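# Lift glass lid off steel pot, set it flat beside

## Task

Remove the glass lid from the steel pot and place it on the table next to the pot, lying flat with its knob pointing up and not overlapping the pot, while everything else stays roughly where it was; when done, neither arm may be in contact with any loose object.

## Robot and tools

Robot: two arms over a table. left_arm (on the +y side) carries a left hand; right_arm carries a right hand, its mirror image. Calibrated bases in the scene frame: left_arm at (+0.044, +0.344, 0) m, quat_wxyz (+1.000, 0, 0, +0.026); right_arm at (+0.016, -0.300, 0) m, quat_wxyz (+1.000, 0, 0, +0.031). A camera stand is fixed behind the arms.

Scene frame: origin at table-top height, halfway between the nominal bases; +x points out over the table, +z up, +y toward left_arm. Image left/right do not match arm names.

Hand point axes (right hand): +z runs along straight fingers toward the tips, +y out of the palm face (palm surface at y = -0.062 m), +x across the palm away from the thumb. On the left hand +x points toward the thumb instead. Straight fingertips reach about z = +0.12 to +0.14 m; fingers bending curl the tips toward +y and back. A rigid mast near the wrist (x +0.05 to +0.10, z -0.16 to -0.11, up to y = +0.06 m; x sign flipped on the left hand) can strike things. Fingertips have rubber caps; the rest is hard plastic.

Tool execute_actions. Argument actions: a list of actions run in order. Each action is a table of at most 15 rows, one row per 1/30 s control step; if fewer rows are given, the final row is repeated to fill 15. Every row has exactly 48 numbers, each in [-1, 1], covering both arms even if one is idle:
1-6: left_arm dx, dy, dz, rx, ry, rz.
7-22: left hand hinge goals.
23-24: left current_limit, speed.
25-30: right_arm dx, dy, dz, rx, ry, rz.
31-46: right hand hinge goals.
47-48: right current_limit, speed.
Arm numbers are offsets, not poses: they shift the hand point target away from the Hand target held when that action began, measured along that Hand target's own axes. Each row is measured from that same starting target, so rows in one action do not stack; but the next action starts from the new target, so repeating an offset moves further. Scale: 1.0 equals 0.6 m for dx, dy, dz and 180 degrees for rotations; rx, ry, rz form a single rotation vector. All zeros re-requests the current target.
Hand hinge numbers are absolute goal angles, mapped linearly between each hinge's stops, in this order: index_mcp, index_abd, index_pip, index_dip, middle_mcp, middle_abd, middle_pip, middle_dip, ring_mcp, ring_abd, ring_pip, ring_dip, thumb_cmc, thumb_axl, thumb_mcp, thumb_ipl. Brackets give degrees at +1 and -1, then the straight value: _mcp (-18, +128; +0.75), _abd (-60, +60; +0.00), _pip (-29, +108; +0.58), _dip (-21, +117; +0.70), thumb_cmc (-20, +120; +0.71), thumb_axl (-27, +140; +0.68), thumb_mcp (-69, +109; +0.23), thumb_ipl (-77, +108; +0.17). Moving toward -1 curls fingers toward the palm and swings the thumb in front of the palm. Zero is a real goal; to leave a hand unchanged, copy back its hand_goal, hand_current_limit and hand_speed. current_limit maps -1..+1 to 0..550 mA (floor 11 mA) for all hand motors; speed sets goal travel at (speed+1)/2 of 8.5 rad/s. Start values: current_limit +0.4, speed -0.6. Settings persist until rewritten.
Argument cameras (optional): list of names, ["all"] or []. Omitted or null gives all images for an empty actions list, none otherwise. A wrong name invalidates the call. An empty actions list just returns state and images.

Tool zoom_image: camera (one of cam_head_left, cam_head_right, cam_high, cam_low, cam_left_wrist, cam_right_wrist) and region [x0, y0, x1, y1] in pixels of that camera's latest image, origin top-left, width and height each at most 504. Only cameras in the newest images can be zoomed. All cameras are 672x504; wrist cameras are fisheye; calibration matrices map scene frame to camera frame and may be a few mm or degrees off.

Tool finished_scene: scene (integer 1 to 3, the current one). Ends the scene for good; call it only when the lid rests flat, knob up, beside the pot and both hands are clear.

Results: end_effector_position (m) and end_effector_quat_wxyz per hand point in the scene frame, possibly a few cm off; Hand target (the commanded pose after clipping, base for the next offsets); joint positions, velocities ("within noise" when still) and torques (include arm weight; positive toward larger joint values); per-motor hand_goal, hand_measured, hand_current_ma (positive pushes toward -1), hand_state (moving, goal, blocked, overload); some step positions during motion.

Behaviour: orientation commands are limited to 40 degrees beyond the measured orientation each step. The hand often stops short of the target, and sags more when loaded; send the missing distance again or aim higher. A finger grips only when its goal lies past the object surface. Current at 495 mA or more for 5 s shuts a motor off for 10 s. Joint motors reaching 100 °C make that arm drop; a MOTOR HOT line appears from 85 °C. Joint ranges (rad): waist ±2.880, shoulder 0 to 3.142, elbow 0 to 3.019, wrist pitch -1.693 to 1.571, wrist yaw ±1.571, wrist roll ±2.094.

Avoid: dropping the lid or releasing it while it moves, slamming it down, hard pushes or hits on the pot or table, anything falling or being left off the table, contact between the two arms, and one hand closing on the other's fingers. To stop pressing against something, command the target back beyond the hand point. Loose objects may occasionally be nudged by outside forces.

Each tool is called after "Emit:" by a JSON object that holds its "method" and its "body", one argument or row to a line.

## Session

Emit:
{"method": "execute_actions", "body": {
  "actions": []
}}

Emit:
{"method": "zoom_image", "body": {
  "camera": "cam_low",
  "region": [240, 180, 440, 330]
}}

Emit:
{"method": "zoom_image", "body": {
  "camera": "cam_high",
  "region": [250, 140, 450, 300]
}}

Scene clock: 0.00 s.
left_arm: end_effector_position=(+0.6863, +0.0511, +0.3310) hand_goal=(+0.754, +0.000, +0.576, +0.696, +0.754, +0.000, +0.576, +0.696, +0.754, +0.000, +0.576, +0.696, +0.714, +0.678, +0.226, +0.168) hand_measured=(+0.754, +0.000, +0.576, +0.696, +0.754, +0.000, +0.576, +0.696, +0.754, +0.000, +0.576, +0.696, +0.714, +0.678, +0.226, +0.168) hand_current_ma=(+0, +0, +0, +0, +0, +0, +0, +0, +0, +0, +0, +0, +0, +0, +0, +0) hand_state=(goal, goal, goal, goal, goal, goal, goal, goal, goal, goal, goal, goal, goal, goal, goal, goal) hand_current_limit=0.40 hand_speed=-0.60 end_effector_quat_wxyz=(+0.234, +0.931, +0.114, +0.254) | right_arm: end_effector_position=(+0.1491, -0.5637, +0.1131) hand_goal=(+0.754, +0.000, +0.576, +0.696, +0.754, +0.000, +0.576, +0.696, +0.754, +0.000, +0.576, +0.696, +0.714, +0.678, +0.226, +0.168) hand_measured=(+0.754, +0.000, +0.576, +0.696, +0.754, +0.000, +0.576, +0.696, +0.754, +0.000, +0.576, +0.696, +0.714, +0.678, +0.226, +0.168) hand_current_ma=(+0, +0, +0, +0, +0, +0, +0, +0, +0, +0, +0, +0, +0, +0, +0, +0) hand_state=(goal, goal, goal, goal, goal, goal, goal, goal, goal, goal, goal, goal, goal, goal, goal, goal) hand_current_limit=0.40 hand_speed=-0.60 end_effector_quat_wxyz=(-0.294, +0.915, -0.180, +0.210)
Joint positions: left_arm=[-0.351 1.654 1.567 -0.805 0.208 0.954] | right_arm=[-1.347 1.275 0.887 -1.574 -0.645 0.543]
Joint velocities: within noise
Joint torques (N m): no reading
Motor temperatures (°C): left_arm=[24 24 23 25 23 25] | right_arm=[24 24 27 23 23 23]
Heat: left arm: hottest wrist pitch 25 °C; right arm: hottest elbow 27 °C.
Hand target: left_arm +0.6912, +0.0496, +0.3552; +0.243, +0.924, +0.111, +0.273 | right_arm +0.1509, -0.5701, +0.1180; -0.288, +0.916, -0.178, +0.213
camera_calibration:
cam_left_wrist: T_world_to_cam=[[-0.699906, 0.337918, -0.629241, 0.640937], [0.0185309, 0.889294, 0.456961, -0.24444], [0.713995, 0.308169, -0.628684, -0.164824], [0, 0, 0, 1]] pos_world=[0.570809, 0.051589, 0.411381]
cam_right_wrist: T_world_to_cam=[[-0.80669, -0.118413, -0.57899, 0.153216], [-0.585739, 0.290335, 0.756714, 0.118615], [0.0784965, 0.94957, -0.30357, 0.68351], [0, 0, 0, 1]] pos_world=[0.139422, -0.665336, 0.206446]

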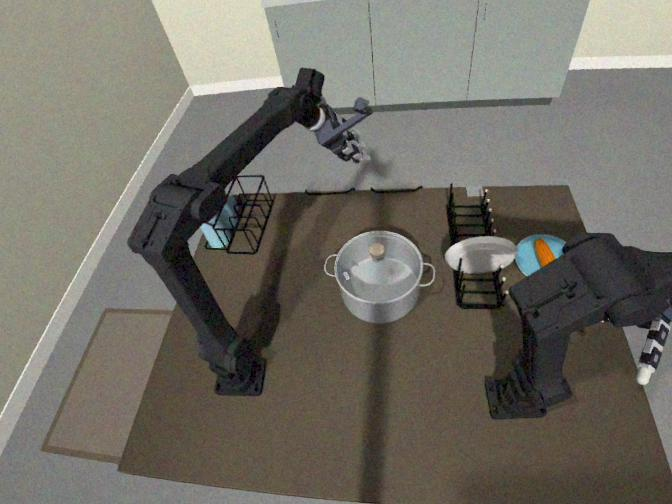

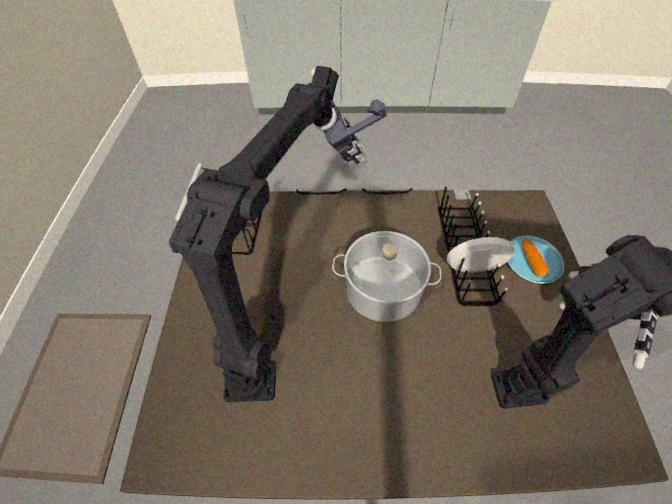

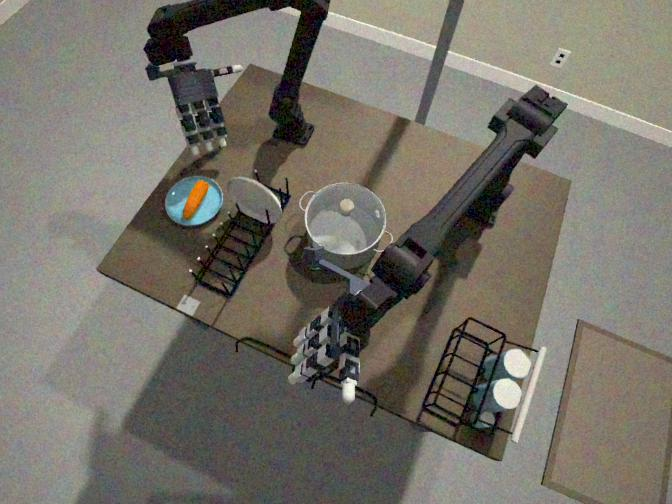

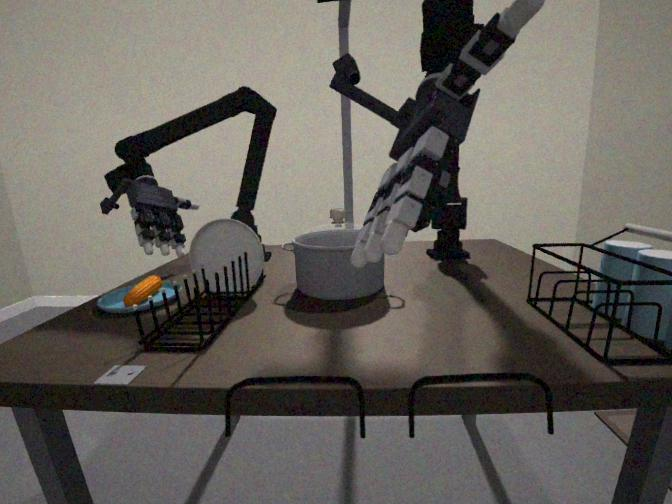

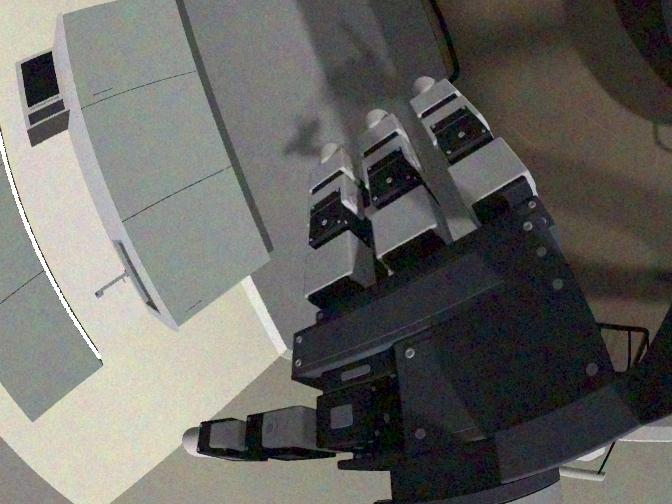

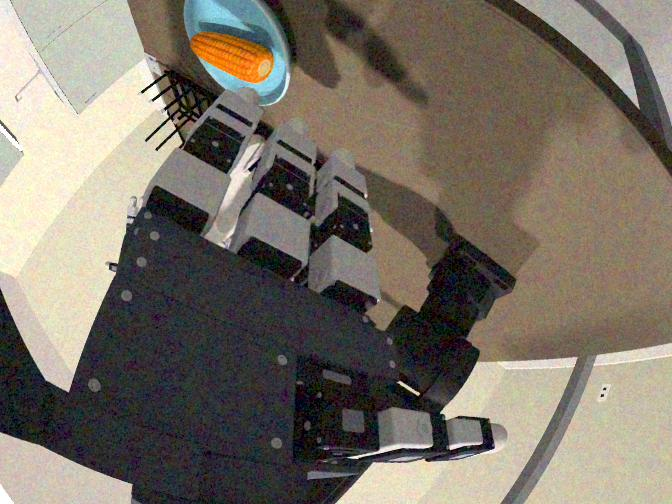

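Scaled by 2.520.

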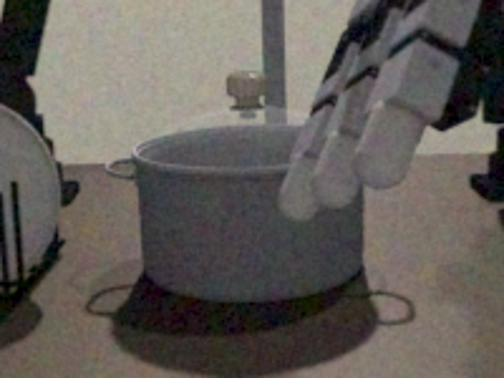

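Scaled by 2.520.

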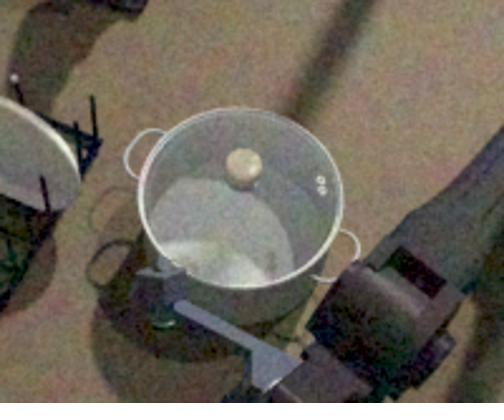

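Emit:
{"method": "execute_actions", "body": {
  "actions": [
    [[0.0183,-0.0408,-0.0398,0.0072,0.0081,-0.0117,0.754,0,0.576,0.696,0.754,0,0.576,0.696,0.754,0,0.576,0.696,0.714,0.678,0.226,0.168,0.4,-0.6,0.0405,-0.0112,-0.0535,-0.0253,0.0152,-0.0222,0.754,0,0.576,0.696,0.754,0,0.576,0.696,0.754,0,0.576,0.696,0.714,0.678,0.226,0.168,0.4,-0.6]],
    [[0.0183,-0.0408,-0.0398,0.0072,0.0081,-0.0117,0.754,0,0.576,0.696,0.754,0,0.576,0.696,0.754,0,0.576,0.696,0.714,0.678,0.226,0.168,0.4,-0.6,0.0405,-0.0112,-0.0535,-0.0253,0.0152,-0.0222,0.754,0,0.576,0.696,0.754,0,0.576,0.696,0.754,0,0.576,0.696,0.714,0.678,0.226,0.168,0.4,-0.6]],
    [[0.0183,-0.0408,-0.0398,0.0072,0.0081,-0.0117,0.754,0,0.576,0.696,0.754,0,0.576,0.696,0.754,0,0.576,0.696,0.714,0.678,0.226,0.168,0.4,-0.6,0.0405,-0.0112,-0.0535,-0.0253,0.0152,-0.0222,0.754,0,0.576,0.696,0.754,0,0.576,0.696,0.754,0,0.576,0.696,0.714,0.678,0.226,0.168,0.4,-0.6]]
  ],
  "cameras": ["cam_high","cam_low"]
}}

Scene clock: 13.93 s.
left_arm: end_effector_position=(+0.6718, +0.1447, +0.3849) hand_goal=(+0.754, +0.000, +0.576, +0.696, +0.754, +0.000, +0.576, +0.696, +0.754, +0.000, +0.576, +0.696, +0.714, +0.678, +0.226, +0.168) hand_measured=(+0.756, +0.000, +0.576, +0.696, +0.756, +0.000, +0.576, +0.696, +0.756, +0.000, +0.576, +0.696, +0.716, +0.678, +0.224, +0.168) hand_current_ma=(+8, +0, +2, +0, +8, +0, +2, +0, +7, +0, +2, +0, +9, -2, -6, -1) hand_state=(goal, goal, goal, goal, goal, goal, goal, goal, goal, goal, goal, goal, goal, goal, goal, goal) hand_current_limit=0.40 hand_speed=-0.60 end_effector_quat_wxyz=(+0.222, +0.914, +0.174, +0.293) | right_arm: end_effector_position=(+0.1604, -0.6021, +0.2106) hand_goal=(+0.754, +0.000, +0.576, +0.696, +0.754, +0.000, +0.576, +0.696, +0.754, +0.000, +0.576, +0.696, +0.714, +0.678, +0.226, +0.168) hand_measured=(+0.748, +0.000, +0.576, +0.696, +0.750, +0.000, +0.576, +0.696, +0.750, +0.000, +0.576, +0.696, +0.710, +0.678, +0.224, +0.168) hand_current_ma=(-6, +0, +0, +0, -5, +0, +0, +0, -6, +0, +0, +0, -3, -1, -1, +0) hand_state=(goal, goal, goal, goal, goal, goal, goal, goal, goal, goal, goal, goal, goal, goal, goal, goal) hand_current_limit=0.40 hand_speed=-0.60 end_effector_quat_wxyz=(-0.162, +0.938, -0.134, +0.274)
Joint positions: left_arm=[-0.225 1.503 1.504 -0.841 0.196 0.947] | right_arm=[-1.347 1.096 1.01 -1.564 -0.645 0.543]
Joint torques (N m): left_arm=[0.79 -14.97 9.81 1.42 0.26 -0.16] | right_arm=[0.03 -5.66 12.22 0.84 -0.61 0.01]
Heat: left arm: hottest elbow 27 °C; right arm: hottest elbow 28 °C.
Hand target: left_arm +0.6680, +0.1504, +0.3850; +0.221, +0.913, +0.180, +0.290 | right_arm +0.1657, -0.6187, +0.2289; -0.140, +0.940, -0.126, +0.284
Off the commanded pose: left_arm 0.007 m, 1 deg | right_arm 0.025 m, 3 deg.
Step readings (end_effector_position of left_arm | right_arm):
0: (+0.6863, +0.0511, +0.3310) | (+0.1491, -0.5637, +0.1131)
1: (+0.6863, +0.0511, +0.3310) | (+0.1491, -0.5637, +0.1131)
2: (+0.6864, +0.0514, +0.3312) | (+0.1491, -0.5638, +0.1134)
4: (+0.6868, +0.0534, +0.3327) | (+0.1492, -0.5640, +0.1157)
8: (+0.6877, +0.0638, +0.3442) | (+0.1503, -0.5676, +0.1276)
15: (+0.6866, +0.0772, +0.3633) | (+0.1520, -0.5736, +0.1382)
16: (+0.6864, +0.0775, +0.3641) | (+0.1521, -0.5738, +0.1383)
17: (+0.6865, +0.0789, +0.3640) | (+0.1522, -0.5742, +0.1389)
19: (+0.6846, +0.0823, +0.3629) | (+0.1528, -0.5764, +0.1434)
23: (+0.6812, +0.0977, +0.3633) | (+0.1551, -0.5840, +0.1619)
30: (+0.6816, +0.1114, +0.3732) | (+0.1567, -0.5893, +0.1746)
31: (+0.6814, +0.1115, +0.3737) | (+0.1567, -0.5893, +0.1746)
32: (+0.6810, +0.1127, +0.3735) | (+0.1568, -0.5897, +0.1751)
34: (+0.6780, +0.1163, +0.3723) | (+0.1574, -0.5917, +0.1789)
38: (+0.6727, +0.1315, +0.3736) | (+0.1591, -0.5977, +0.1967)
45: (+0.6719, +0.1447, +0.3847) | (+0.1604, -0.6021, +0.2106)
Images, in order (width x height): cam_high 672x504, cam_low 672x504.

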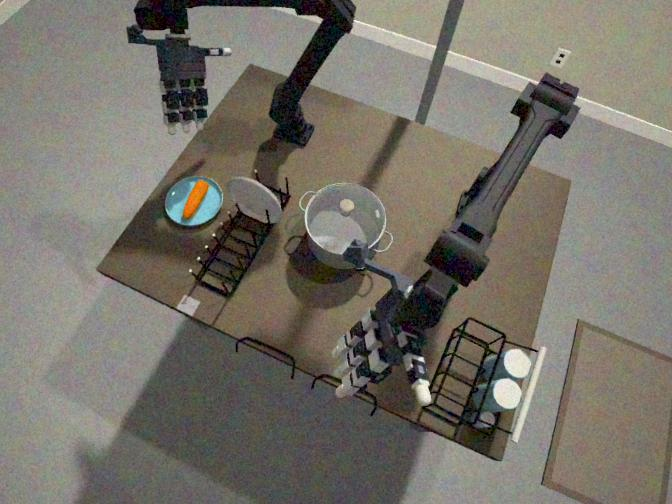

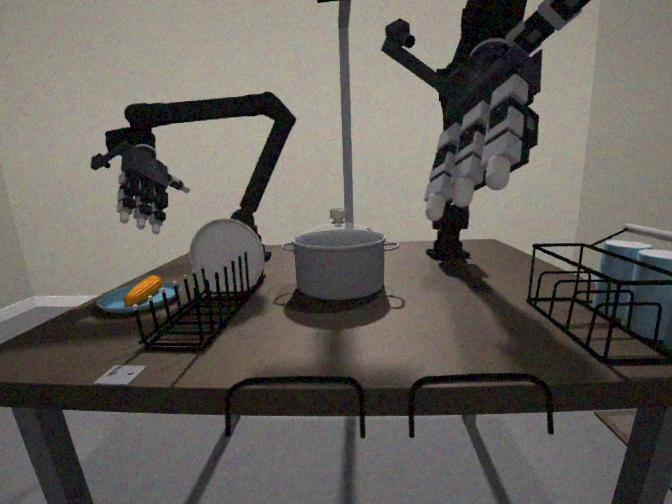

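Emit:
{"method": "execute_actions", "body": {
  "actions": [
    [[0.0183,-0.0408,-0.0398,0.0072,0.0081,-0.0117,0.754,0,0.576,0.696,0.754,0,0.576,0.696,0.754,0,0.576,0.696,0.714,0.678,0.226,0.168,0.4,-0.6,0.0405,-0.0112,-0.0535,-0.0253,0.0152,-0.0222,0.754,0,0.576,0.696,0.754,0,0.576,0.696,0.754,0,0.576,0.696,0.714,0.678,0.226,0.168,0.4,-0.6]],
    [[0.0183,-0.0408,-0.0398,0.0072,0.0081,-0.0117,0.754,0,0.576,0.696,0.754,0,0.576,0.696,0.754,0,0.576,0.696,0.714,0.678,0.226,0.168,0.4,-0.6,0.0405,-0.0112,-0.0535,-0.0253,0.0152,-0.0222,0.754,0,0.576,0.696,0.754,0,0.576,0.696,0.754,0,0.576,0.696,0.714,0.678,0.226,0.168,0.4,-0.6]],
    [[0.0183,-0.0408,-0.0398,0.0072,0.0081,-0.0117,0.754,0,0.576,0.696,0.754,0,0.576,0.696,0.754,0,0.576,0.696,0.714,0.678,0.226,0.168,0.4,-0.6,0.0405,-0.0112,-0.0535,-0.0253,0.0152,-0.0222,0.754,0,0.576,0.696,0.754,0,0.576,0.696,0.754,0,0.576,0.696,0.714,0.678,0.226,0.168,0.4,-0.6]],
    [[0.0183,-0.0408,-0.0398,0.0072,0.0081,-0.0117,0.754,0,0.576,0.696,0.754,0,0.576,0.696,0.754,0,0.576,0.696,0.714,0.678,0.226,0.168,0.4,-0.6,0,0,0,0,0,0,0.754,0,0.576,0.696,0.754,0,0.576,0.696,0.754,0,0.576,0.696,0.714,0.678,0.226,0.168,0.4,-0.6]]
  ],
  "cameras": ["cam_high"]
}}

Scene clock: 17.57 s.
left_arm: end_effector_position=(+0.6181, +0.2730, +0.4271) hand_goal=(+0.754, +0.000, +0.576, +0.696, +0.754, +0.000, +0.576, +0.696, +0.754, +0.000, +0.576, +0.696, +0.714, +0.678, +0.226, +0.168) hand_measured=(+0.758, +0.000, +0.576, +0.696, +0.758, +0.000, +0.576, +0.696, +0.756, +0.000, +0.576, +0.696, +0.718, +0.678, +0.224, +0.168) hand_current_ma=(+10, +0, +2, +0, +10, +0, +2, +0, +9, +0, +2, +0, +11, -2, -6, -1) hand_state=(goal, goal, goal, goal, goal, goal, goal, goal, goal, goal, goal, goal, goal, goal, goal, goal) hand_current_limit=0.40 hand_speed=-0.60 end_effector_quat_wxyz=(+0.192, +0.891, +0.267, +0.314) | right_arm: end_effector_position=(+0.1646, -0.6162, +0.3265) hand_goal=(+0.754, +0.000, +0.576, +0.696, +0.754, +0.000, +0.576, +0.696, +0.754, +0.000, +0.576, +0.696, +0.714, +0.678, +0.226, +0.168) hand_measured=(+0.748, +0.000, +0.576, +0.696, +0.750, +0.000, +0.576, +0.696, +0.750, +0.000, +0.576, +0.696, +0.710, +0.678, +0.224, +0.168) hand_current_ma=(-6, +0, +0, +0, -5, +0, +0, +0, -6, +0, +0, +0, -3, -1, -1, +0) hand_state=(goal, goal, goal, goal, goal, goal, goal, goal, goal, goal, goal, goal, goal, goal, goal, goal) hand_current_limit=0.40 hand_speed=-0.60 end_effector_quat_wxyz=(-0.012, +0.938, -0.079, +0.338)
Joint positions: left_arm=[-0.022 1.297 1.406 -0.948 0.197 0.944] | right_arm=[-1.347 0.921 1.131 -1.514 -0.645 0.543]
Joint torques (N m): left_arm=[0.79 -10.99 9.94 1.44 0.34 -0.08] | right_arm=[0.03 -3.25 12.88 1.66 -0.53 -0.01]
Heat: left arm: hottest elbow 27 °C; right arm: hottest elbow 28 °C.
Hand target: left_arm +0.6141, +0.2773, +0.4252; +0.191, +0.891, +0.271, +0.311 | right_arm +0.1689, -0.6279, +0.3505; +0.012, +0.935, -0.070, +0.346
Off the commanded pose: left_arm 0.006 m, 1 deg | right_arm 0.027 m, 3 deg.
Step readings (end_effector_position of left_arm | right_arm):
0: (+0.6718, +0.1447, +0.3849) | (+0.1604, -0.6021, +0.2106)
1: (+0.6717, +0.1447, +0.3849) | (+0.1604, -0.6021, +0.2106)
2: (+0.6715, +0.1460, +0.3845) | (+0.1606, -0.6025, +0.2111)
4: (+0.6683, +0.1496, +0.3826) | (+0.1610, -0.6040, +0.2147)
8: (+0.6632, +0.1655, +0.3837) | (+0.1621, -0.6078, +0.2329)
15: (+0.6608, +0.1775, +0.3953) | (+0.1631, -0.6110, +0.2485)
16: (+0.6606, +0.1778, +0.3957) | (+0.1631, -0.6110, +0.2485)
17: (+0.6603, +0.1791, +0.3956) | (+0.1632, -0.6114, +0.2492)
19: (+0.6572, +0.1826, +0.3940) | (+0.1635, -0.6125, +0.2529)
23: (+0.6514, +0.1983, +0.3954) | (+0.1640, -0.6141, +0.2705)
30: (+0.6483, +0.2101, +0.4060) | (+0.1644, -0.6157, +0.2871)
31: (+0.6481, +0.2101, +0.4062) | (+0.1644, -0.6157, +0.2871)
32: (+0.6477, +0.2115, +0.4059) | (+0.1645, -0.6160, +0.2876)
34: (+0.6446, +0.2150, +0.4044) | (+0.1648, -0.6168, +0.2912)
38: (+0.6381, +0.2308, +0.4058) | (+0.1646, -0.6162, +0.3086)
45: (+0.6341, +0.2418, +0.4167) | (+0.1646, -0.6161, +0.3265)
46: (+0.6340, +0.2420, +0.4169) | (+0.1646, -0.6162, +0.3265)
47: (+0.6336, +0.2433, +0.4165) | (+0.1646, -0.6162, +0.3265)
49: (+0.6304, +0.2468, +0.4151) | (+0.1646, -0.6162, +0.3265)
53: (+0.6233, +0.2628, +0.4168) | (+0.1646, -0.6162, +0.3265)
60: (+0.6184, +0.2731, +0.4273) | (+0.1646, -0.6162, +0.3265)
Images, in order (width x height): cam_high 672x504.

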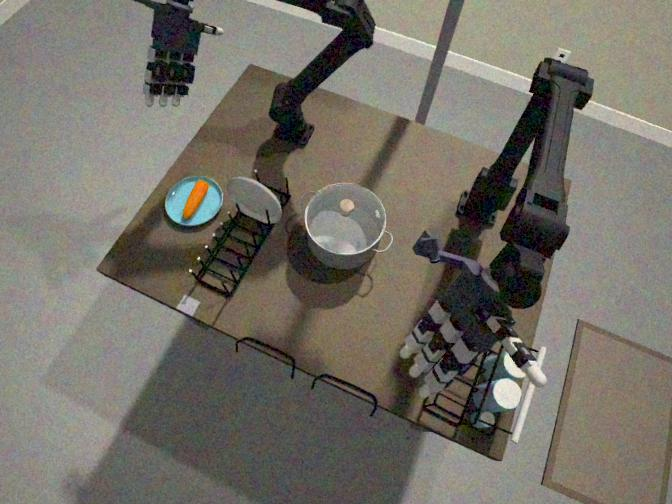

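Emit:
{"method": "execute_actions", "body": {
  "actions": [
    [[0.0183,-0.0408,-0.0398,0.0072,0.0081,-0.0117,0.754,0,0.576,0.696,0.754,0,0.576,0.696,0.754,0,0.576,0.696,0.714,0.678,0.226,0.168,0.4,-0.6,0.0284,-0.0246,0.0251,0.0155,-0.0006,-0.0181,0.754,0,0.576,0.696,0.754,0,0.576,0.696,0.754,0,0.576,0.696,0.714,0.678,0.226,0.168,0.4,-0.6]],
    [[0.0183,-0.0408,-0.0398,0.0072,0.0081,-0.0117,0.754,0,0.576,0.696,0.754,0,0.576,0.696,0.754,0,0.576,0.696,0.714,0.678,0.226,0.168,0.4,-0.6,0.0568,-0.0492,0.0502,0.031,-0.0012,-0.0362,0.754,0,0.576,0.696,0.754,0,0.576,0.696,0.754,0,0.576,0.696,0.714,0.678,0.226,0.168,0.4,-0.6]],
    [[0.0183,-0.0408,-0.0398,0.0072,0.0081,-0.0117,0.754,0,0.576,0.696,0.754,0,0.576,0.696,0.754,0,0.576,0.696,0.714,0.678,0.226,0.168,0.4,-0.6,0.0568,-0.0492,0.0502,0.031,-0.0012,-0.0362,0.754,0,0.576,0.696,0.754,0,0.576,0.696,0.754,0,0.576,0.696,0.714,0.678,0.226,0.168,0.4,-0.6]],
    [[0.0183,-0.0408,-0.0398,0.0072,0.0081,-0.0117,0.754,0,0.576,0.696,0.754,0,0.576,0.696,0.754,0,0.576,0.696,0.714,0.678,0.226,0.168,0.4,-0.6,0.0568,-0.0492,0.0502,0.031,-0.0012,-0.0362,0.754,0,0.576,0.696,0.754,0,0.576,0.696,0.754,0,0.576,0.696,0.714,0.678,0.226,0.168,0.4,-0.6]],
    [[0,0,0,0,0,0,0.754,0,0.576,0.696,0.754,0,0.576,0.696,0.754,0,0.576,0.696,0.714,0.678,0.226,0.168,0.4,-0.6,0.0568,-0.0492,0.0502,0.031,-0.0012,-0.0362,0.754,0,0.576,0.696,0.754,0,0.576,0.696,0.754,0,0.576,0.696,0.714,0.678,0.226,0.168,0.4,-0.6]],
    [[0,0,0,0,0,0,0.754,0,0.576,0.696,0.754,0,0.576,0.696,0.754,0,0.576,0.696,0.714,0.678,0.226,0.168,0.4,-0.6,0.0568,-0.0492,0.0502,0.031,-0.0012,-0.0362,0.754,0,0.576,0.696,0.754,0,0.576,0.696,0.754,0,0.576,0.696,0.714,0.678,0.226,0.168,0.4,-0.6]]
  ],
  "cameras": ["cam_high","cam_low"]
}}

Scene clock: 24.63 s.
left_arm: end_effector_position=(+0.5399, +0.3875, +0.4705) hand_goal=(+0.754, +0.000, +0.576, +0.696, +0.754, +0.000, +0.576, +0.696, +0.754, +0.000, +0.576, +0.696, +0.714, +0.678, +0.226, +0.168) hand_measured=(+0.758, +0.000, +0.576, +0.696, +0.758, +0.000, +0.576, +0.696, +0.758, +0.000, +0.576, +0.696, +0.718, +0.678, +0.224, +0.168) hand_current_ma=(+13, +0, +2, +0, +12, +0, +2, +0, +11, +0, +2, +0, +12, -2, -7, -1) hand_state=(goal, goal, goal, goal, goal, goal, goal, goal, goal, goal, goal, goal, goal, goal, goal, goal) hand_current_limit=0.40 hand_speed=-0.60 end_effector_quat_wxyz=(+0.162, +0.858, +0.356, +0.333) | right_arm: end_effector_position=(+0.3617, -0.4207, +0.3249) hand_goal=(+0.754, +0.000, +0.576, +0.696, +0.754, +0.000, +0.576, +0.696, +0.754, +0.000, +0.576, +0.696, +0.714, +0.678, +0.226, +0.168) hand_measured=(+0.750, +0.000, +0.576, +0.696, +0.752, +0.000, +0.576, +0.696, +0.752, +0.000, +0.576, +0.696, +0.710, +0.678, +0.224, +0.168) hand_current_ma=(-5, +0, +0, +0, -3, +0, +0, +0, -3, +0, +0, +0, -3, -1, -2, +0) hand_state=(goal, goal, goal, goal, goal, goal, goal, goal, goal, goal, goal, goal, goal, goal, goal, goal) hand_current_limit=0.40 hand_speed=-0.60 end_effector_quat_wxyz=(-0.148, +0.892, +0.297, +0.306)
Joint positions: left_arm=[0.229 1.115 1.373 -1.1 0.231 0.977] | right_arm=[-0.551 0.972 1.156 -1.505 -0.654 0.524]
Joint torques (N m): left_arm=[0.97 -7.3 9.54 1.37 0.4 0.01] | right_arm=[0.62 -3.84 13.46 1.55 -0.46 -0.06]
Motor temperatures (°C): left_arm=[24 26 28 25 23 25] | right_arm=[24 24 30 23 24 23]
Heat: left arm: hottest elbow 28 °C; right arm: hottest elbow 30 °C.
Hand target: left_arm +0.5361, +0.3908, +0.4650; +0.159, +0.859, +0.359, +0.328 | right_arm +0.3760, -0.4242, +0.3507; -0.128, +0.885, +0.311, +0.322
Off the commanded pose: left_arm 0.007 m, 1 deg | right_arm 0.030 m, 3 deg.
Step readings (end_effector_position of left_arm | right_arm):
0: (+0.6181, +0.2730, +0.4271) | (+0.1646, -0.6162, +0.3265)
1: (+0.6180, +0.2730, +0.4270) | (+0.1646, -0.6162, +0.3265)
2: (+0.6177, +0.2744, +0.4267) | (+0.1652, -0.6159, +0.3265)
4: (+0.6147, +0.2785, +0.4256) | (+0.1699, -0.6136, +0.3265)
8: (+0.6070, +0.2946, +0.4279) | (+0.1824, -0.6072, +0.3265)
15: (+0.6010, +0.3032, +0.4381) | (+0.1853, -0.6056, +0.3265)
16: (+0.6009, +0.3033, +0.4379) | (+0.1857, -0.6054, +0.3265)
17: (+0.6005, +0.3049, +0.4375) | (+0.1874, -0.6044, +0.3264)
19: (+0.5974, +0.3088, +0.4363) | (+0.1988, -0.5978, +0.3264)
23: (+0.5891, +0.3248, +0.4387) | (+0.2242, -0.5811, +0.3263)
30: (+0.5824, +0.3327, +0.4486) | (+0.2309, -0.5790, +0.3244)
31: (+0.5822, +0.3327, +0.4484) | (+0.2313, -0.5790, +0.3242)
32: (+0.5816, +0.3340, +0.4480) | (+0.2328, -0.5779, +0.3240)
34: (+0.5783, +0.3381, +0.4469) | (+0.2428, -0.5700, +0.3237)
38: (+0.5695, +0.3543, +0.4496) | (+0.2654, -0.5498, +0.3236)
45: (+0.5620, +0.3609, +0.4587) | (+0.2720, -0.5470, +0.3244)
46: (+0.5619, +0.3609, +0.4585) | (+0.2724, -0.5470, +0.3244)
47: (+0.5612, +0.3620, +0.4581) | (+0.2738, -0.5458, +0.3246)
49: (+0.5578, +0.3663, +0.4572) | (+0.2825, -0.5366, +0.3243)
53: (+0.5488, +0.3828, +0.4620) | (+0.3020, -0.5134, +0.3242)
60: (+0.5402, +0.3879, +0.4709) | (+0.3077, -0.5093, +0.3239)
61: (+0.5402, +0.3877, +0.4708) | (+0.3082, -0.5092, +0.3241)
62: (+0.5401, +0.3877, +0.4707) | (+0.3093, -0.5078, +0.3242)
64: (+0.5400, +0.3876, +0.4705) | (+0.3167, -0.4974, +0.3244)
68: (+0.5400, +0.3875, +0.4705) | (+0.3326, -0.4717, +0.3244)
75: (+0.5399, +0.3875, +0.4705) | (+0.3377, -0.4669, +0.3241)
76: (+0.5399, +0.3875, +0.4705) | (+0.3381, -0.4666, +0.3243)
77: (+0.5399, +0.3875, +0.4705) | (+0.3390, -0.4651, +0.3244)
79: (+0.5399, +0.3875, +0.4705) | (+0.3448, -0.4539, +0.3244)
83: (+0.5399, +0.3875, +0.4705) | (+0.3570, -0.4261, +0.3245)
90: (+0.5399, +0.3875, +0.4705) | (+0.3615, -0.4205, +0.3251)
Images, in order (width x height): cam_high 672x504, cam_low 672x504.

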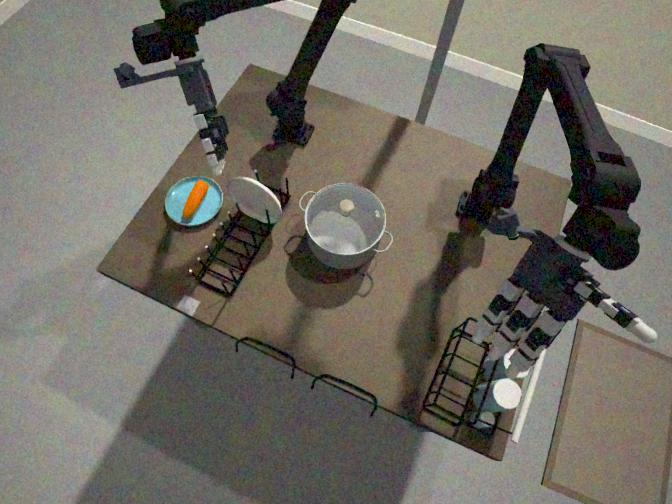

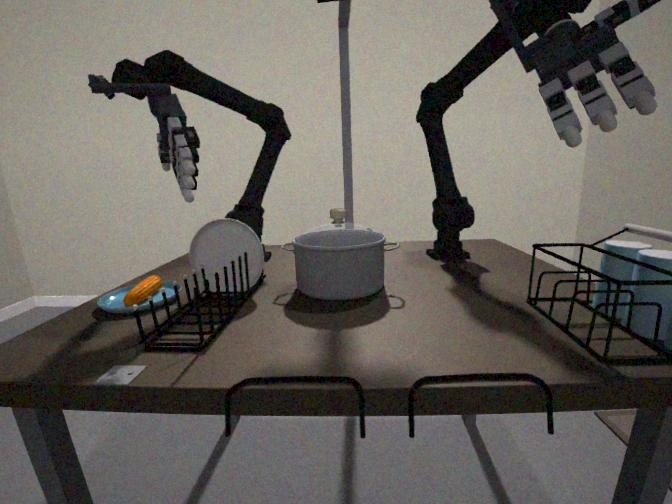

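Emit:
{"method": "execute_actions", "body": {
  "actions": [
    [[0,0,0,0,0,0,0.754,0,0.576,0.696,0.754,0,0.576,0.696,0.754,0,0.576,0.696,0.714,0.678,0.226,0.168,0.4,-0.6,0.0568,-0.0492,0.0502,0.031,-0.0012,-0.0362,0.754,0,0.576,0.696,0.754,0,0.576,0.696,0.754,0,0.576,0.696,0.714,0.678,0.226,0.168,0.4,-0.6]],
    [[0,0,0,0,0,0,0.754,0,0.576,0.696,0.754,0,0.576,0.696,0.754,0,0.576,0.696,0.714,0.678,0.226,0.168,0.4,-0.6,0.0568,-0.0492,0.0502,0.031,-0.0012,-0.0362,0.754,0,0.576,0.696,0.754,0,0.576,0.696,0.754,0,0.576,0.696,0.714,0.678,0.226,0.168,0.4,-0.6]],
    [[0,0,0,0,0,0,0.754,0,0.576,0.696,0.754,0,0.576,0.696,0.754,0,0.576,0.696,0.714,0.678,0.226,0.168,0.4,-0.6,0.0568,-0.0492,0.0502,0.031,-0.0012,-0.0362,0.754,0,0.576,0.696,0.754,0,0.576,0.696,0.754,0,0.576,0.696,0.714,0.678,0.226,0.168,0.4,-0.6]],
    [[0,0,0,0,0,0,0.754,0,0.576,0.696,0.754,0,0.576,0.696,0.754,0,0.576,0.696,0.714,0.678,0.226,0.168,0.4,-0.6,0.0568,-0.0492,0.0502,0.031,-0.0012,-0.0362,0.754,0,0.576,0.696,0.754,0,0.576,0.696,0.754,0,0.576,0.696,0.714,0.678,0.226,0.168,0.4,-0.6]],
    [[0,0,0,0,0,0,0.754,0,0.576,0.696,0.754,0,0.576,0.696,0.754,0,0.576,0.696,0.714,0.678,0.226,0.168,0.4,-0.6,0.0568,-0.0492,0.0502,0.031,-0.0012,-0.0362,0.754,0,0.576,0.696,0.754,0,0.576,0.696,0.754,0,0.576,0.696,0.714,0.678,0.226,0.168,0.4,-0.6]],
    [[0,0,0,0,0,0,0.754,0,0.576,0.696,0.754,0,0.576,0.696,0.754,0,0.576,0.696,0.714,0.678,0.226,0.168,0.4,-0.6,0.0284,-0.0246,0.0251,0.0155,-0.0006,-0.0181,0.754,0,0.576,0.696,0.754,0,0.576,0.696,0.754,0,0.576,0.696,0.714,0.678,0.226,0.168,0.4,-0.6]]
  ],
  "cameras": ["cam_high","cam_low"]
}}

Scene clock: 29.67 s.
left_arm: end_effector_position=(+0.5399, +0.3875, +0.4705) hand_goal=(+0.754, +0.000, +0.576, +0.696, +0.754, +0.000, +0.576, +0.696, +0.754, +0.000, +0.576, +0.696, +0.714, +0.678, +0.226, +0.168) hand_measured=(+0.758, +0.000, +0.576, +0.696, +0.758, +0.000, +0.576, +0.696, +0.758, +0.000, +0.576, +0.696, +0.718, +0.678, +0.224, +0.168) hand_current_ma=(+13, +0, +2, +0, +12, +0, +2, +0, +11, +0, +2, +0, +12, -2, -7, -1) hand_state=(goal, goal, goal, goal, goal, goal, goal, goal, goal, goal, goal, goal, goal, goal, goal, goal) hand_current_limit=0.40 hand_speed=-0.60 end_effector_quat_wxyz=(+0.162, +0.858, +0.356, +0.333) | right_arm: end_effector_position=(+0.3596, -0.1414, +0.3278) hand_goal=(+0.754, +0.000, +0.576, +0.696, +0.754, +0.000, +0.576, +0.696, +0.754, +0.000, +0.576, +0.696, +0.714, +0.678, +0.226, +0.168) hand_measured=(+0.750, +0.002, +0.576, +0.696, +0.752, +0.000, +0.576, +0.696, +0.752, +0.000, +0.576, +0.696, +0.710, +0.678, +0.224, +0.168) hand_current_ma=(-4, +1, +0, +0, -3, +0, +0, +0, -3, +0, +0, +0, -3, -1, -2, +0) hand_state=(goal, goal, goal, goal, goal, goal, goal, goal, goal, goal, goal, goal, goal, goal, goal, goal) hand_current_limit=0.40 hand_speed=-0.60 end_effector_quat_wxyz=(-0.254, +0.697, +0.629, +0.231)
Joint positions: left_arm=[0.229 1.115 1.373 -1.1 0.231 0.977] | right_arm=[0.204 1.009 1.181 -1.52 -0.671 0.446]
Joint torques (N m): left_arm=[1.03 -7.41 9.55 1.4 0.39 0.01] | right_arm=[0.62 -4.42 13.48 0.68 -0.61 -0.09]
Heat: left arm: hottest elbow 28 °C; right arm: hottest elbow 31 °C.
Hand target: left_arm +0.5361, +0.3908, +0.4650; +0.159, +0.859, +0.359, +0.328 | right_arm +0.3673, -0.1347, +0.3510; -0.247, +0.687, +0.639, +0.245
Off the commanded pose: left_arm 0.007 m, 1 deg | right_arm 0.025 m, 2 deg.
Step readings (end_effector_position of left_arm | right_arm):
0: (+0.5399, +0.3875, +0.4705) | (+0.3617, -0.4207, +0.3249)
1: (+0.5399, +0.3875, +0.4705) | (+0.3618, -0.4205, +0.3249)
2: (+0.5399, +0.3875, +0.4705) | (+0.3625, -0.4184, +0.3248)
4: (+0.5399, +0.3875, +0.4705) | (+0.3664, -0.4072, +0.3249)
8: (+0.5399, +0.3875, +0.4705) | (+0.3748, -0.3771, +0.3252)
15: (+0.5399, +0.3875, +0.4705) | (+0.3782, -0.3712, +0.3252)
16: (+0.5399, +0.3875, +0.4705) | (+0.3785, -0.3710, +0.3251)
17: (+0.5399, +0.3875, +0.4705) | (+0.3790, -0.3691, +0.3252)
19: (+0.5399, +0.3875, +0.4705) | (+0.3813, -0.3574, +0.3254)
23: (+0.5399, +0.3875, +0.4705) | (+0.3854, -0.3264, +0.3259)
30: (+0.5399, +0.3875, +0.4705) | (+0.3879, -0.3200, +0.3260)
31: (+0.5399, +0.3875, +0.4705) | (+0.3881, -0.3197, +0.3260)
32: (+0.5399, +0.3875, +0.4705) | (+0.3884, -0.3177, +0.3260)
34: (+0.5399, +0.3875, +0.4705) | (+0.3891, -0.3060, +0.3262)
38: (+0.5399, +0.3875, +0.4705) | (+0.3888, -0.2747, +0.3268)
45: (+0.5399, +0.3875, +0.4705) | (+0.3902, -0.2677, +0.3270)
46: (+0.5399, +0.3875, +0.4705) | (+0.3904, -0.2675, +0.3269)
47: (+0.5399, +0.3875, +0.4705) | (+0.3904, -0.2654, +0.3270)
49: (+0.5399, +0.3875, +0.4705) | (+0.3894, -0.2537, +0.3272)
53: (+0.5399, +0.3875, +0.4705) | (+0.3840, -0.2227, +0.3275)
60: (+0.5399, +0.3875, +0.4705) | (+0.3838, -0.2156, +0.3271)
61: (+0.5399, +0.3875, +0.4705) | (+0.3841, -0.2153, +0.3271)
62: (+0.5399, +0.3875, +0.4705) | (+0.3839, -0.2133, +0.3274)
64: (+0.5399, +0.3875, +0.4705) | (+0.3808, -0.2020, +0.3274)
68: (+0.5399, +0.3875, +0.4705) | (+0.3706, -0.1721, +0.3274)
75: (+0.5399, +0.3875, +0.4705) | (+0.3691, -0.1650, +0.3274)
76: (+0.5399, +0.3875, +0.4705) | (+0.3693, -0.1650, +0.3275)
77: (+0.5399, +0.3875, +0.4705) | (+0.3692, -0.1638, +0.3276)
79: (+0.5399, +0.3875, +0.4705) | (+0.3673, -0.1586, +0.3278)
83: (+0.5399, +0.3875, +0.4705) | (+0.3610, -0.1444, +0.3278)
90: (+0.5399, +0.3875, +0.4705) | (+0.3596, -0.1414, +0.3278)
Images, in order (width x height): cam_high 672x504, cam_low 672x504.

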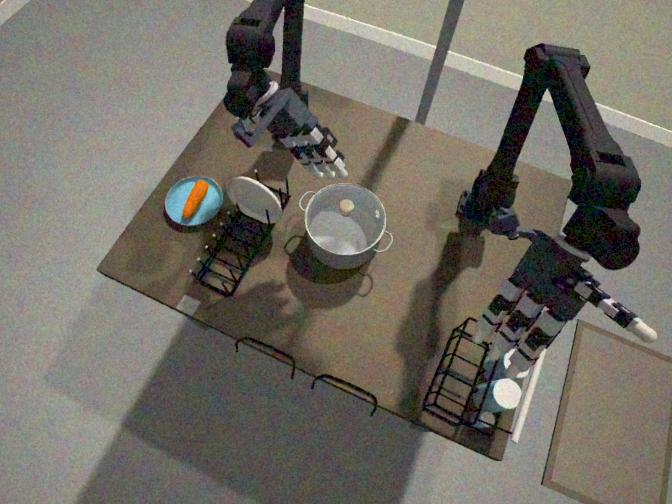

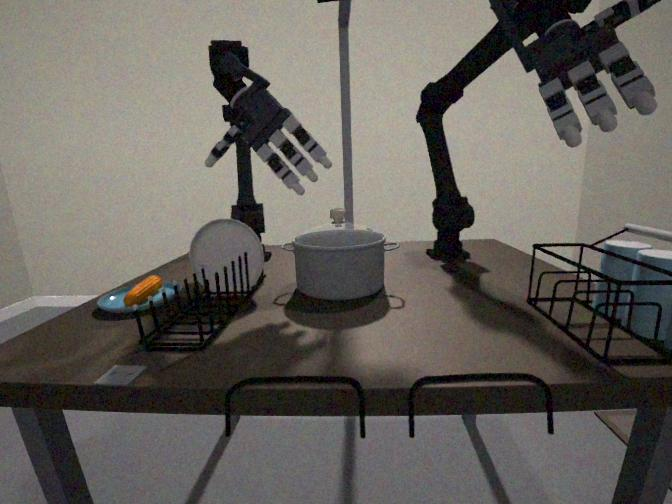

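Emit:
{"method": "execute_actions", "body": {
  "actions": [
    [[0,0,0,0,0,0,0.754,0,0.576,0.696,0.754,0,0.576,0.696,0.754,0,0.576,0.696,0.714,0.678,0.226,0.168,0.4,-0.6,0.006,-0.0306,0.0186,0,0,0.0637,0.754,0,0.576,0.696,0.754,0,0.576,0.696,0.754,0,0.576,0.696,0.714,0.678,0.226,0.168,0.4,-0.6]],
    [[0,0,0,0,0,0,0.754,0,0.576,0.696,0.754,0,0.576,0.696,0.754,0,0.576,0.696,0.714,0.678,0.226,0.168,0.4,-0.6,0.006,-0.0306,0.0186,0,0,0.0637,0.754,0,0.576,0.696,0.754,0,0.576,0.696,0.754,0,0.576,0.696,0.714,0.678,0.226,0.168,0.4,-0.6]],
    [[0,0,0,0,0,0,0.754,0,0.576,0.696,0.754,0,0.576,0.696,0.754,0,0.576,0.696,0.714,0.678,0.226,0.168,0.4,-0.6,0.006,-0.0306,0.0186,0,0,0.0637,0.754,0,0.576,0.696,0.754,0,0.576,0.696,0.754,0,0.576,0.696,0.714,0.678,0.226,0.168,0.4,-0.6]],
    [[0,0,0,0,0,0,0.754,0,0.576,0.696,0.754,0,0.576,0.696,0.754,0,0.576,0.696,0.714,0.678,0.226,0.168,0.4,-0.6,0.006,-0.0306,0.0186,0,0,0.0637,0.754,0,0.576,0.696,0.754,0,0.576,0.696,0.754,0,0.576,0.696,0.714,0.678,0.226,0.168,0.4,-0.6]],
    [[0,0,0,0,0,0,0.754,0,0.576,0.696,0.754,0,0.576,0.696,0.754,0,0.576,0.696,0.714,0.678,0.226,0.168,0.4,-0.6,0.006,-0.0306,0.0186,0,0,0.0637,0.754,0,0.576,0.696,0.754,0,0.576,0.696,0.754,0,0.576,0.696,0.714,0.678,0.226,0.168,0.4,-0.6]],
    [[0,0,0,0,0,0,0.754,0,0.576,0.696,0.754,0,0.576,0.696,0.754,0,0.576,0.696,0.714,0.678,0.226,0.168,0.4,-0.6,0.006,-0.0306,0.0186,0,0,0.0637,0.754,0,0.576,0.696,0.754,0,0.576,0.696,0.754,0,0.576,0.696,0.714,0.678,0.226,0.168,0.4,-0.6]]
  ],
  "cameras": ["cam_high","cam_low"]
}}

Scene clock: 38.13 s.
left_arm: end_effector_position=(+0.5399, +0.3875, +0.4705) hand_goal=(+0.754, +0.000, +0.576, +0.696, +0.754, +0.000, +0.576, +0.696, +0.754, +0.000, +0.576, +0.696, +0.714, +0.678, +0.226, +0.168) hand_measured=(+0.758, +0.000, +0.576, +0.696, +0.758, +0.000, +0.576, +0.696, +0.758, +0.000, +0.576, +0.696, +0.718, +0.678, +0.224, +0.168) hand_current_ma=(+13, +0, +2, +0, +12, +0, +2, +0, +11, +0, +2, +0, +12, -2, -7, -1) hand_state=(goal, goal, goal, goal, goal, goal, goal, goal, goal, goal, goal, goal, goal, goal, goal, goal) hand_current_limit=0.40 hand_speed=-0.60 end_effector_quat_wxyz=(+0.162, +0.858, +0.356, +0.333) | right_arm: end_effector_position=(+0.2833, -0.0475, +0.3237) hand_goal=(+0.754, +0.000, +0.576, +0.696, +0.754, +0.000, +0.576, +0.696, +0.754, +0.000, +0.576, +0.696, +0.714, +0.678, +0.226, +0.168) hand_measured=(+0.748, +0.002, +0.576, +0.696, +0.750, +0.000, +0.576, +0.696, +0.748, +0.000, +0.576, +0.696, +0.710, +0.678, +0.224, +0.168) hand_current_ma=(-8, +1, +0, +0, -5, +0, +0, +0, -6, +0, +0, +0, -4, -1, -2, +0) hand_state=(goal, goal, goal, goal, goal, goal, goal, goal, goal, goal, goal, goal, goal, goal, goal, goal) hand_current_limit=0.40 hand_speed=-0.60 end_effector_quat_wxyz=(-0.330, +0.933, +0.137, +0.039)
Joint positions: left_arm=[0.229 1.115 1.373 -1.1 0.231 0.977] | right_arm=[0.608 1.167 1.366 -1.32 -0.527 2.073]
Joint torques (N m): left_arm=[1.26 -7.3 9.57 1.39 0.38 0.02] | right_arm=[0.56 -7.41 13.89 1.66 -0.38 0.06]
Heat: left arm: hottest elbow 28 °C; right arm: hottest elbow 33 °C.
Hand target: left_arm +0.5361, +0.3908, +0.4650; +0.159, +0.859, +0.359, +0.328 | right_arm +0.2920, -0.0349, +0.3463; -0.342, +0.927, +0.139, +0.063
Off the commanded pose: left_arm 0.007 m, 1 deg | right_arm 0.027 m, 3 deg.
joint sent to its limit (right arm) — joint 6 (wrist roll), upper limit. The joint targets still meet the commanded pose.
Step readings (end_effector_position of left_arm | right_arm):
0: (+0.5399, +0.3875, +0.4705) | (+0.3596, -0.1414, +0.3278)
1: (+0.5399, +0.3875, +0.4705) | (+0.3595, -0.1414, +0.3277)
2: (+0.5399, +0.3875, +0.4705) | (+0.3585, -0.1411, +0.3271)
4: (+0.5399, +0.3875, +0.4705) | (+0.3542, -0.1379, +0.3250)
8: (+0.5399, +0.3875, +0.4705) | (+0.3432, -0.1277, +0.3212)
15: (+0.5399, +0.3875, +0.4705) | (+0.3414, -0.1290, +0.3179)
16: (+0.5399, +0.3875, +0.4705) | (+0.3412, -0.1294, +0.3176)
17: (+0.5399, +0.3875, +0.4705) | (+0.3402, -0.1295, +0.3168)
19: (+0.5399, +0.3875, +0.4705) | (+0.3361, -0.1260, +0.3162)
23: (+0.5399, +0.3875, +0.4705) | (+0.3270, -0.1150, +0.3174)
30: (+0.5399, +0.3875, +0.4705) | (+0.3254, -0.1166, +0.3156)
31: (+0.5399, +0.3875, +0.4705) | (+0.3251, -0.1168, +0.3153)
32: (+0.5399, +0.3875, +0.4705) | (+0.3239, -0.1169, +0.3150)
34: (+0.5399, +0.3875, +0.4705) | (+0.3196, -0.1132, +0.3156)
38: (+0.5399, +0.3875, +0.4705) | (+0.3116, -0.1020, +0.3197)
45: (+0.5399, +0.3875, +0.4705) | (+0.3092, -0.1033, +0.3193)
46: (+0.5399, +0.3875, +0.4705) | (+0.3088, -0.1034, +0.3189)
47: (+0.5399, +0.3875, +0.4705) | (+0.3077, -0.1031, +0.3186)
49: (+0.5399, +0.3875, +0.4705) | (+0.3049, -0.0987, +0.3191)
53: (+0.5399, +0.3875, +0.4705) | (+0.3011, -0.0857, +0.3206)
60: (+0.5399, +0.3875, +0.4705) | (+0.2982, -0.0864, +0.3176)
61: (+0.5399, +0.3875, +0.4705) | (+0.2977, -0.0866, +0.3175)
62: (+0.5399, +0.3875, +0.4705) | (+0.2962, -0.0860, +0.3178)
64: (+0.5399, +0.3875, +0.4705) | (+0.2941, -0.0819, +0.3199)
68: (+0.5399, +0.3875, +0.4705) | (+0.2926, -0.0686, +0.3238)
75: (+0.5399, +0.3875, +0.4705) | (+0.2896, -0.0679, +0.3205)
76: (+0.5399, +0.3875, +0.4705) | (+0.2890, -0.0679, +0.3205)
77: (+0.5399, +0.3875, +0.4705) | (+0.2877, -0.0672, +0.3210)
79: (+0.5399, +0.3875, +0.4705) | (+0.2864, -0.0632, +0.3236)
83: (+0.5399, +0.3875, +0.4705) | (+0.2874, -0.0502, +0.3277)
90: (+0.5399, +0.3875, +0.4705) | (+0.2848, -0.0473, +0.3238)
Images, in order (width x height): cam_high 672x504, cam_low 672x504.

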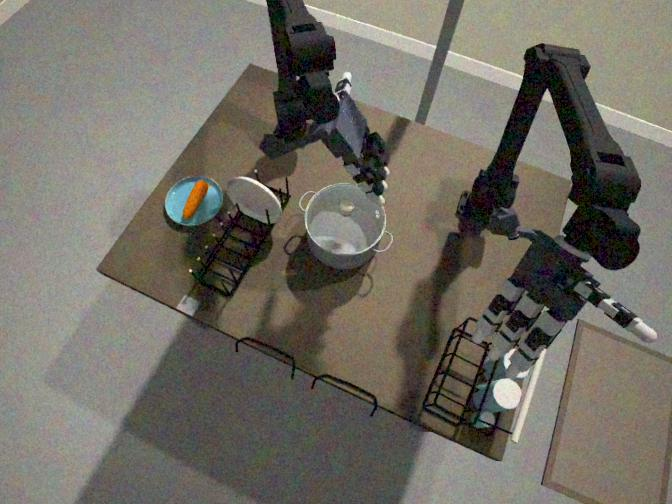

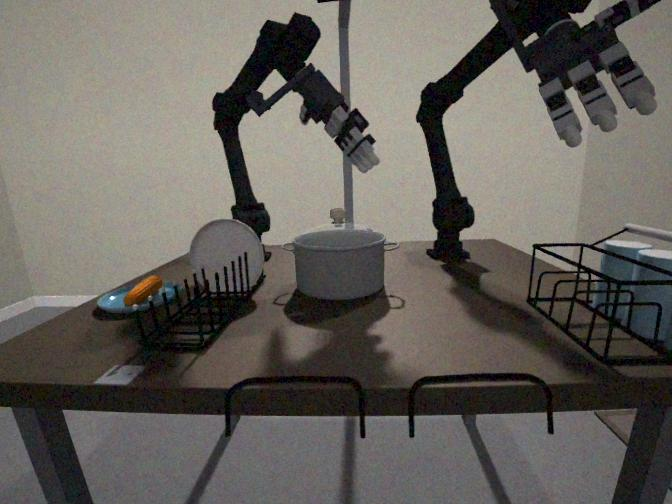

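Emit:
{"method": "execute_actions", "body": {
  "actions": [
    [[0,0,0,0,0,0,0.754,0,0.576,0.696,0.754,0,0.576,0.696,0.754,0,0.576,0.696,0.714,0.678,0.226,0.168,0.4,-0.6,0.005,0.0018,0.0275,0.0409,-0.0183,0.003,0.754,0,0.576,0.696,0.754,0,0.576,0.696,0.754,0,0.576,0.696,0.714,0.678,0.226,0.168,0.4,-0.6]],
    [[0,0,0,0,0,0,0.754,0,0.576,0.696,0.754,0,0.576,0.696,0.754,0,0.576,0.696,0.714,0.678,0.226,0.168,0.4,-0.6,0.005,0.0018,0.0275,0.0409,-0.0183,0.003,0.754,0,0.576,0.696,0.754,0,0.576,0.696,0.754,0,0.576,0.696,0.714,0.678,0.226,0.168,0.4,-0.6]],
    [[0,0,0,0,0,0,0.754,0,0.576,0.696,0.754,0,0.576,0.696,0.754,0,0.576,0.696,0.714,0.678,0.226,0.168,0.4,-0.6,0.005,0.0018,0.0275,0.0409,-0.0183,0.003,0.754,0,0.576,0.696,0.754,0,0.576,0.696,0.754,0,0.576,0.696,0.714,0.678,0.226,0.168,0.4,-0.6]]
  ],
  "cameras": ["cam_high","cam_low"]
}}

Scene clock: 42.40 s.
left_arm: end_effector_position=(+0.5399, +0.3875, +0.4705) hand_goal=(+0.754, +0.000, +0.576, +0.696, +0.754, +0.000, +0.576, +0.696, +0.754, +0.000, +0.576, +0.696, +0.714, +0.678, +0.226, +0.168) hand_measured=(+0.758, +0.000, +0.576, +0.696, +0.758, +0.000, +0.576, +0.696, +0.758, +0.000, +0.576, +0.696, +0.718, +0.678, +0.224, +0.168) hand_current_ma=(+13, +0, +2, +0, +12, +0, +2, +0, +11, +0, +2, +0, +12, -2, -7, -1) hand_state=(goal, goal, goal, goal, goal, goal, goal, goal, goal, goal, goal, goal, goal, goal, goal, goal) hand_current_limit=0.40 hand_speed=-0.60 end_effector_quat_wxyz=(+0.162, +0.858, +0.356, +0.333) | right_arm: end_effector_position=(+0.2913, +0.0016, +0.3191) hand_goal=(+0.754, +0.000, +0.576, +0.696, +0.754, +0.000, +0.576, +0.696, +0.754, +0.000, +0.576, +0.696, +0.714, +0.678, +0.226, +0.168) hand_measured=(+0.744, +0.002, +0.576, +0.696, +0.746, +0.000, +0.576, +0.696, +0.744, +0.000, +0.576, +0.696, +0.708, +0.678, +0.224, +0.168) hand_current_ma=(-17, +1, +0, +0, -12, +0, +0, +0, -15, +0, +0, +0, -7, -1, -2, +0) hand_state=(goal, goal, goal, goal, goal, goal, goal, goal, goal, goal, goal, goal, goal, goal, goal, goal) hand_current_limit=0.40 hand_speed=-0.60 end_effector_quat_wxyz=(-0.500, +0.849, +0.166, -0.052)
Joint positions: left_arm=[0.229 1.115 1.373 -1.1 0.231 0.977] | right_arm=[0.502 1.254 1.349 -1.231 -0.993 1.987]
Joint torques (N m): left_arm=[1.03 -7.3 9.54 1.37 0.38 0.01] | right_arm=[-0.79 -8.88 8.29 1.74 -1.01 -0.03]
Heat: left arm: hottest elbow 28 °C; right arm: hottest elbow 33 °C.
Hand target: left_arm +0.5361, +0.3908, +0.4650; +0.159, +0.859, +0.359, +0.328 | right_arm +0.2978, +0.0010, +0.3119; -0.500, +0.849, +0.164, -0.050
Off the commanded pose: left_arm 0.007 m, 1 deg | right_arm 0.010 m, 0 deg.
Step readings (end_effector_position of left_arm | right_arm):
0: (+0.5399, +0.3875, +0.4705) | (+0.2832, -0.0475, +0.3237)
1: (+0.5399, +0.3875, +0.4705) | (+0.2830, -0.0472, +0.3238)
2: (+0.5399, +0.3875, +0.4705) | (+0.2804, -0.0439, +0.3245)
4: (+0.5399, +0.3875, +0.4705) | (+0.2762, -0.0360, +0.3265)
8: (+0.5399, +0.3875, +0.4705) | (+0.2777, -0.0295, +0.3278)
15: (+0.5399, +0.3875, +0.4705) | (+0.2829, -0.0292, +0.3255)
16: (+0.5399, +0.3875, +0.4705) | (+0.2825, -0.0285, +0.3256)
17: (+0.5399, +0.3875, +0.4705) | (+0.2806, -0.0253, +0.3270)
19: (+0.5399, +0.3875, +0.4705) | (+0.2788, -0.0186, +0.3298)
23: (+0.5399, +0.3875, +0.4705) | (+0.2844, -0.0149, +0.3299)
30: (+0.5399, +0.3875, +0.4705) | (+0.2892, -0.0136, +0.3260)
31: (+0.5399, +0.3875, +0.4705) | (+0.2889, -0.0129, +0.3262)
32: (+0.5399, +0.3875, +0.4705) | (+0.2870, -0.0100, +0.3280)
34: (+0.5399, +0.3875, +0.4705) | (+0.2843, -0.0037, +0.3313)
38: (+0.5399, +0.3875, +0.4705) | (+0.2868, +0.0001, +0.3283)
45: (+0.5399, +0.3875, +0.4705) | (+0.2911, +0.0013, +0.3190)
Images, in order (width x height): cam_high 672x504, cam_low 672x504.

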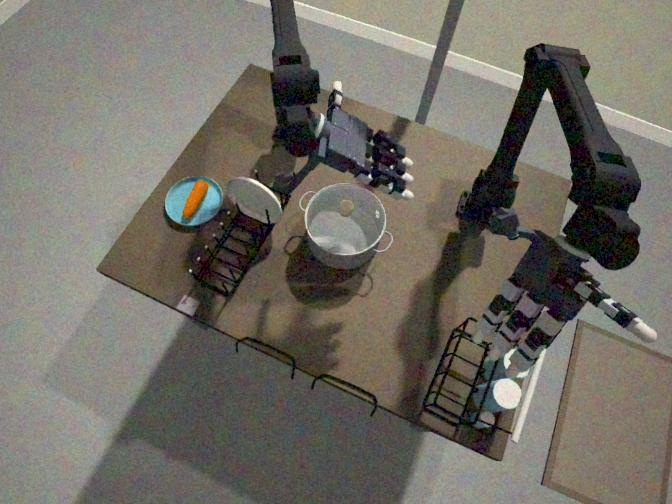

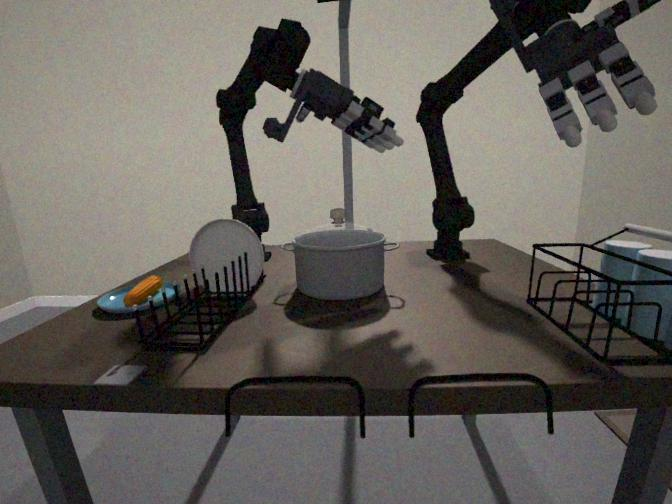

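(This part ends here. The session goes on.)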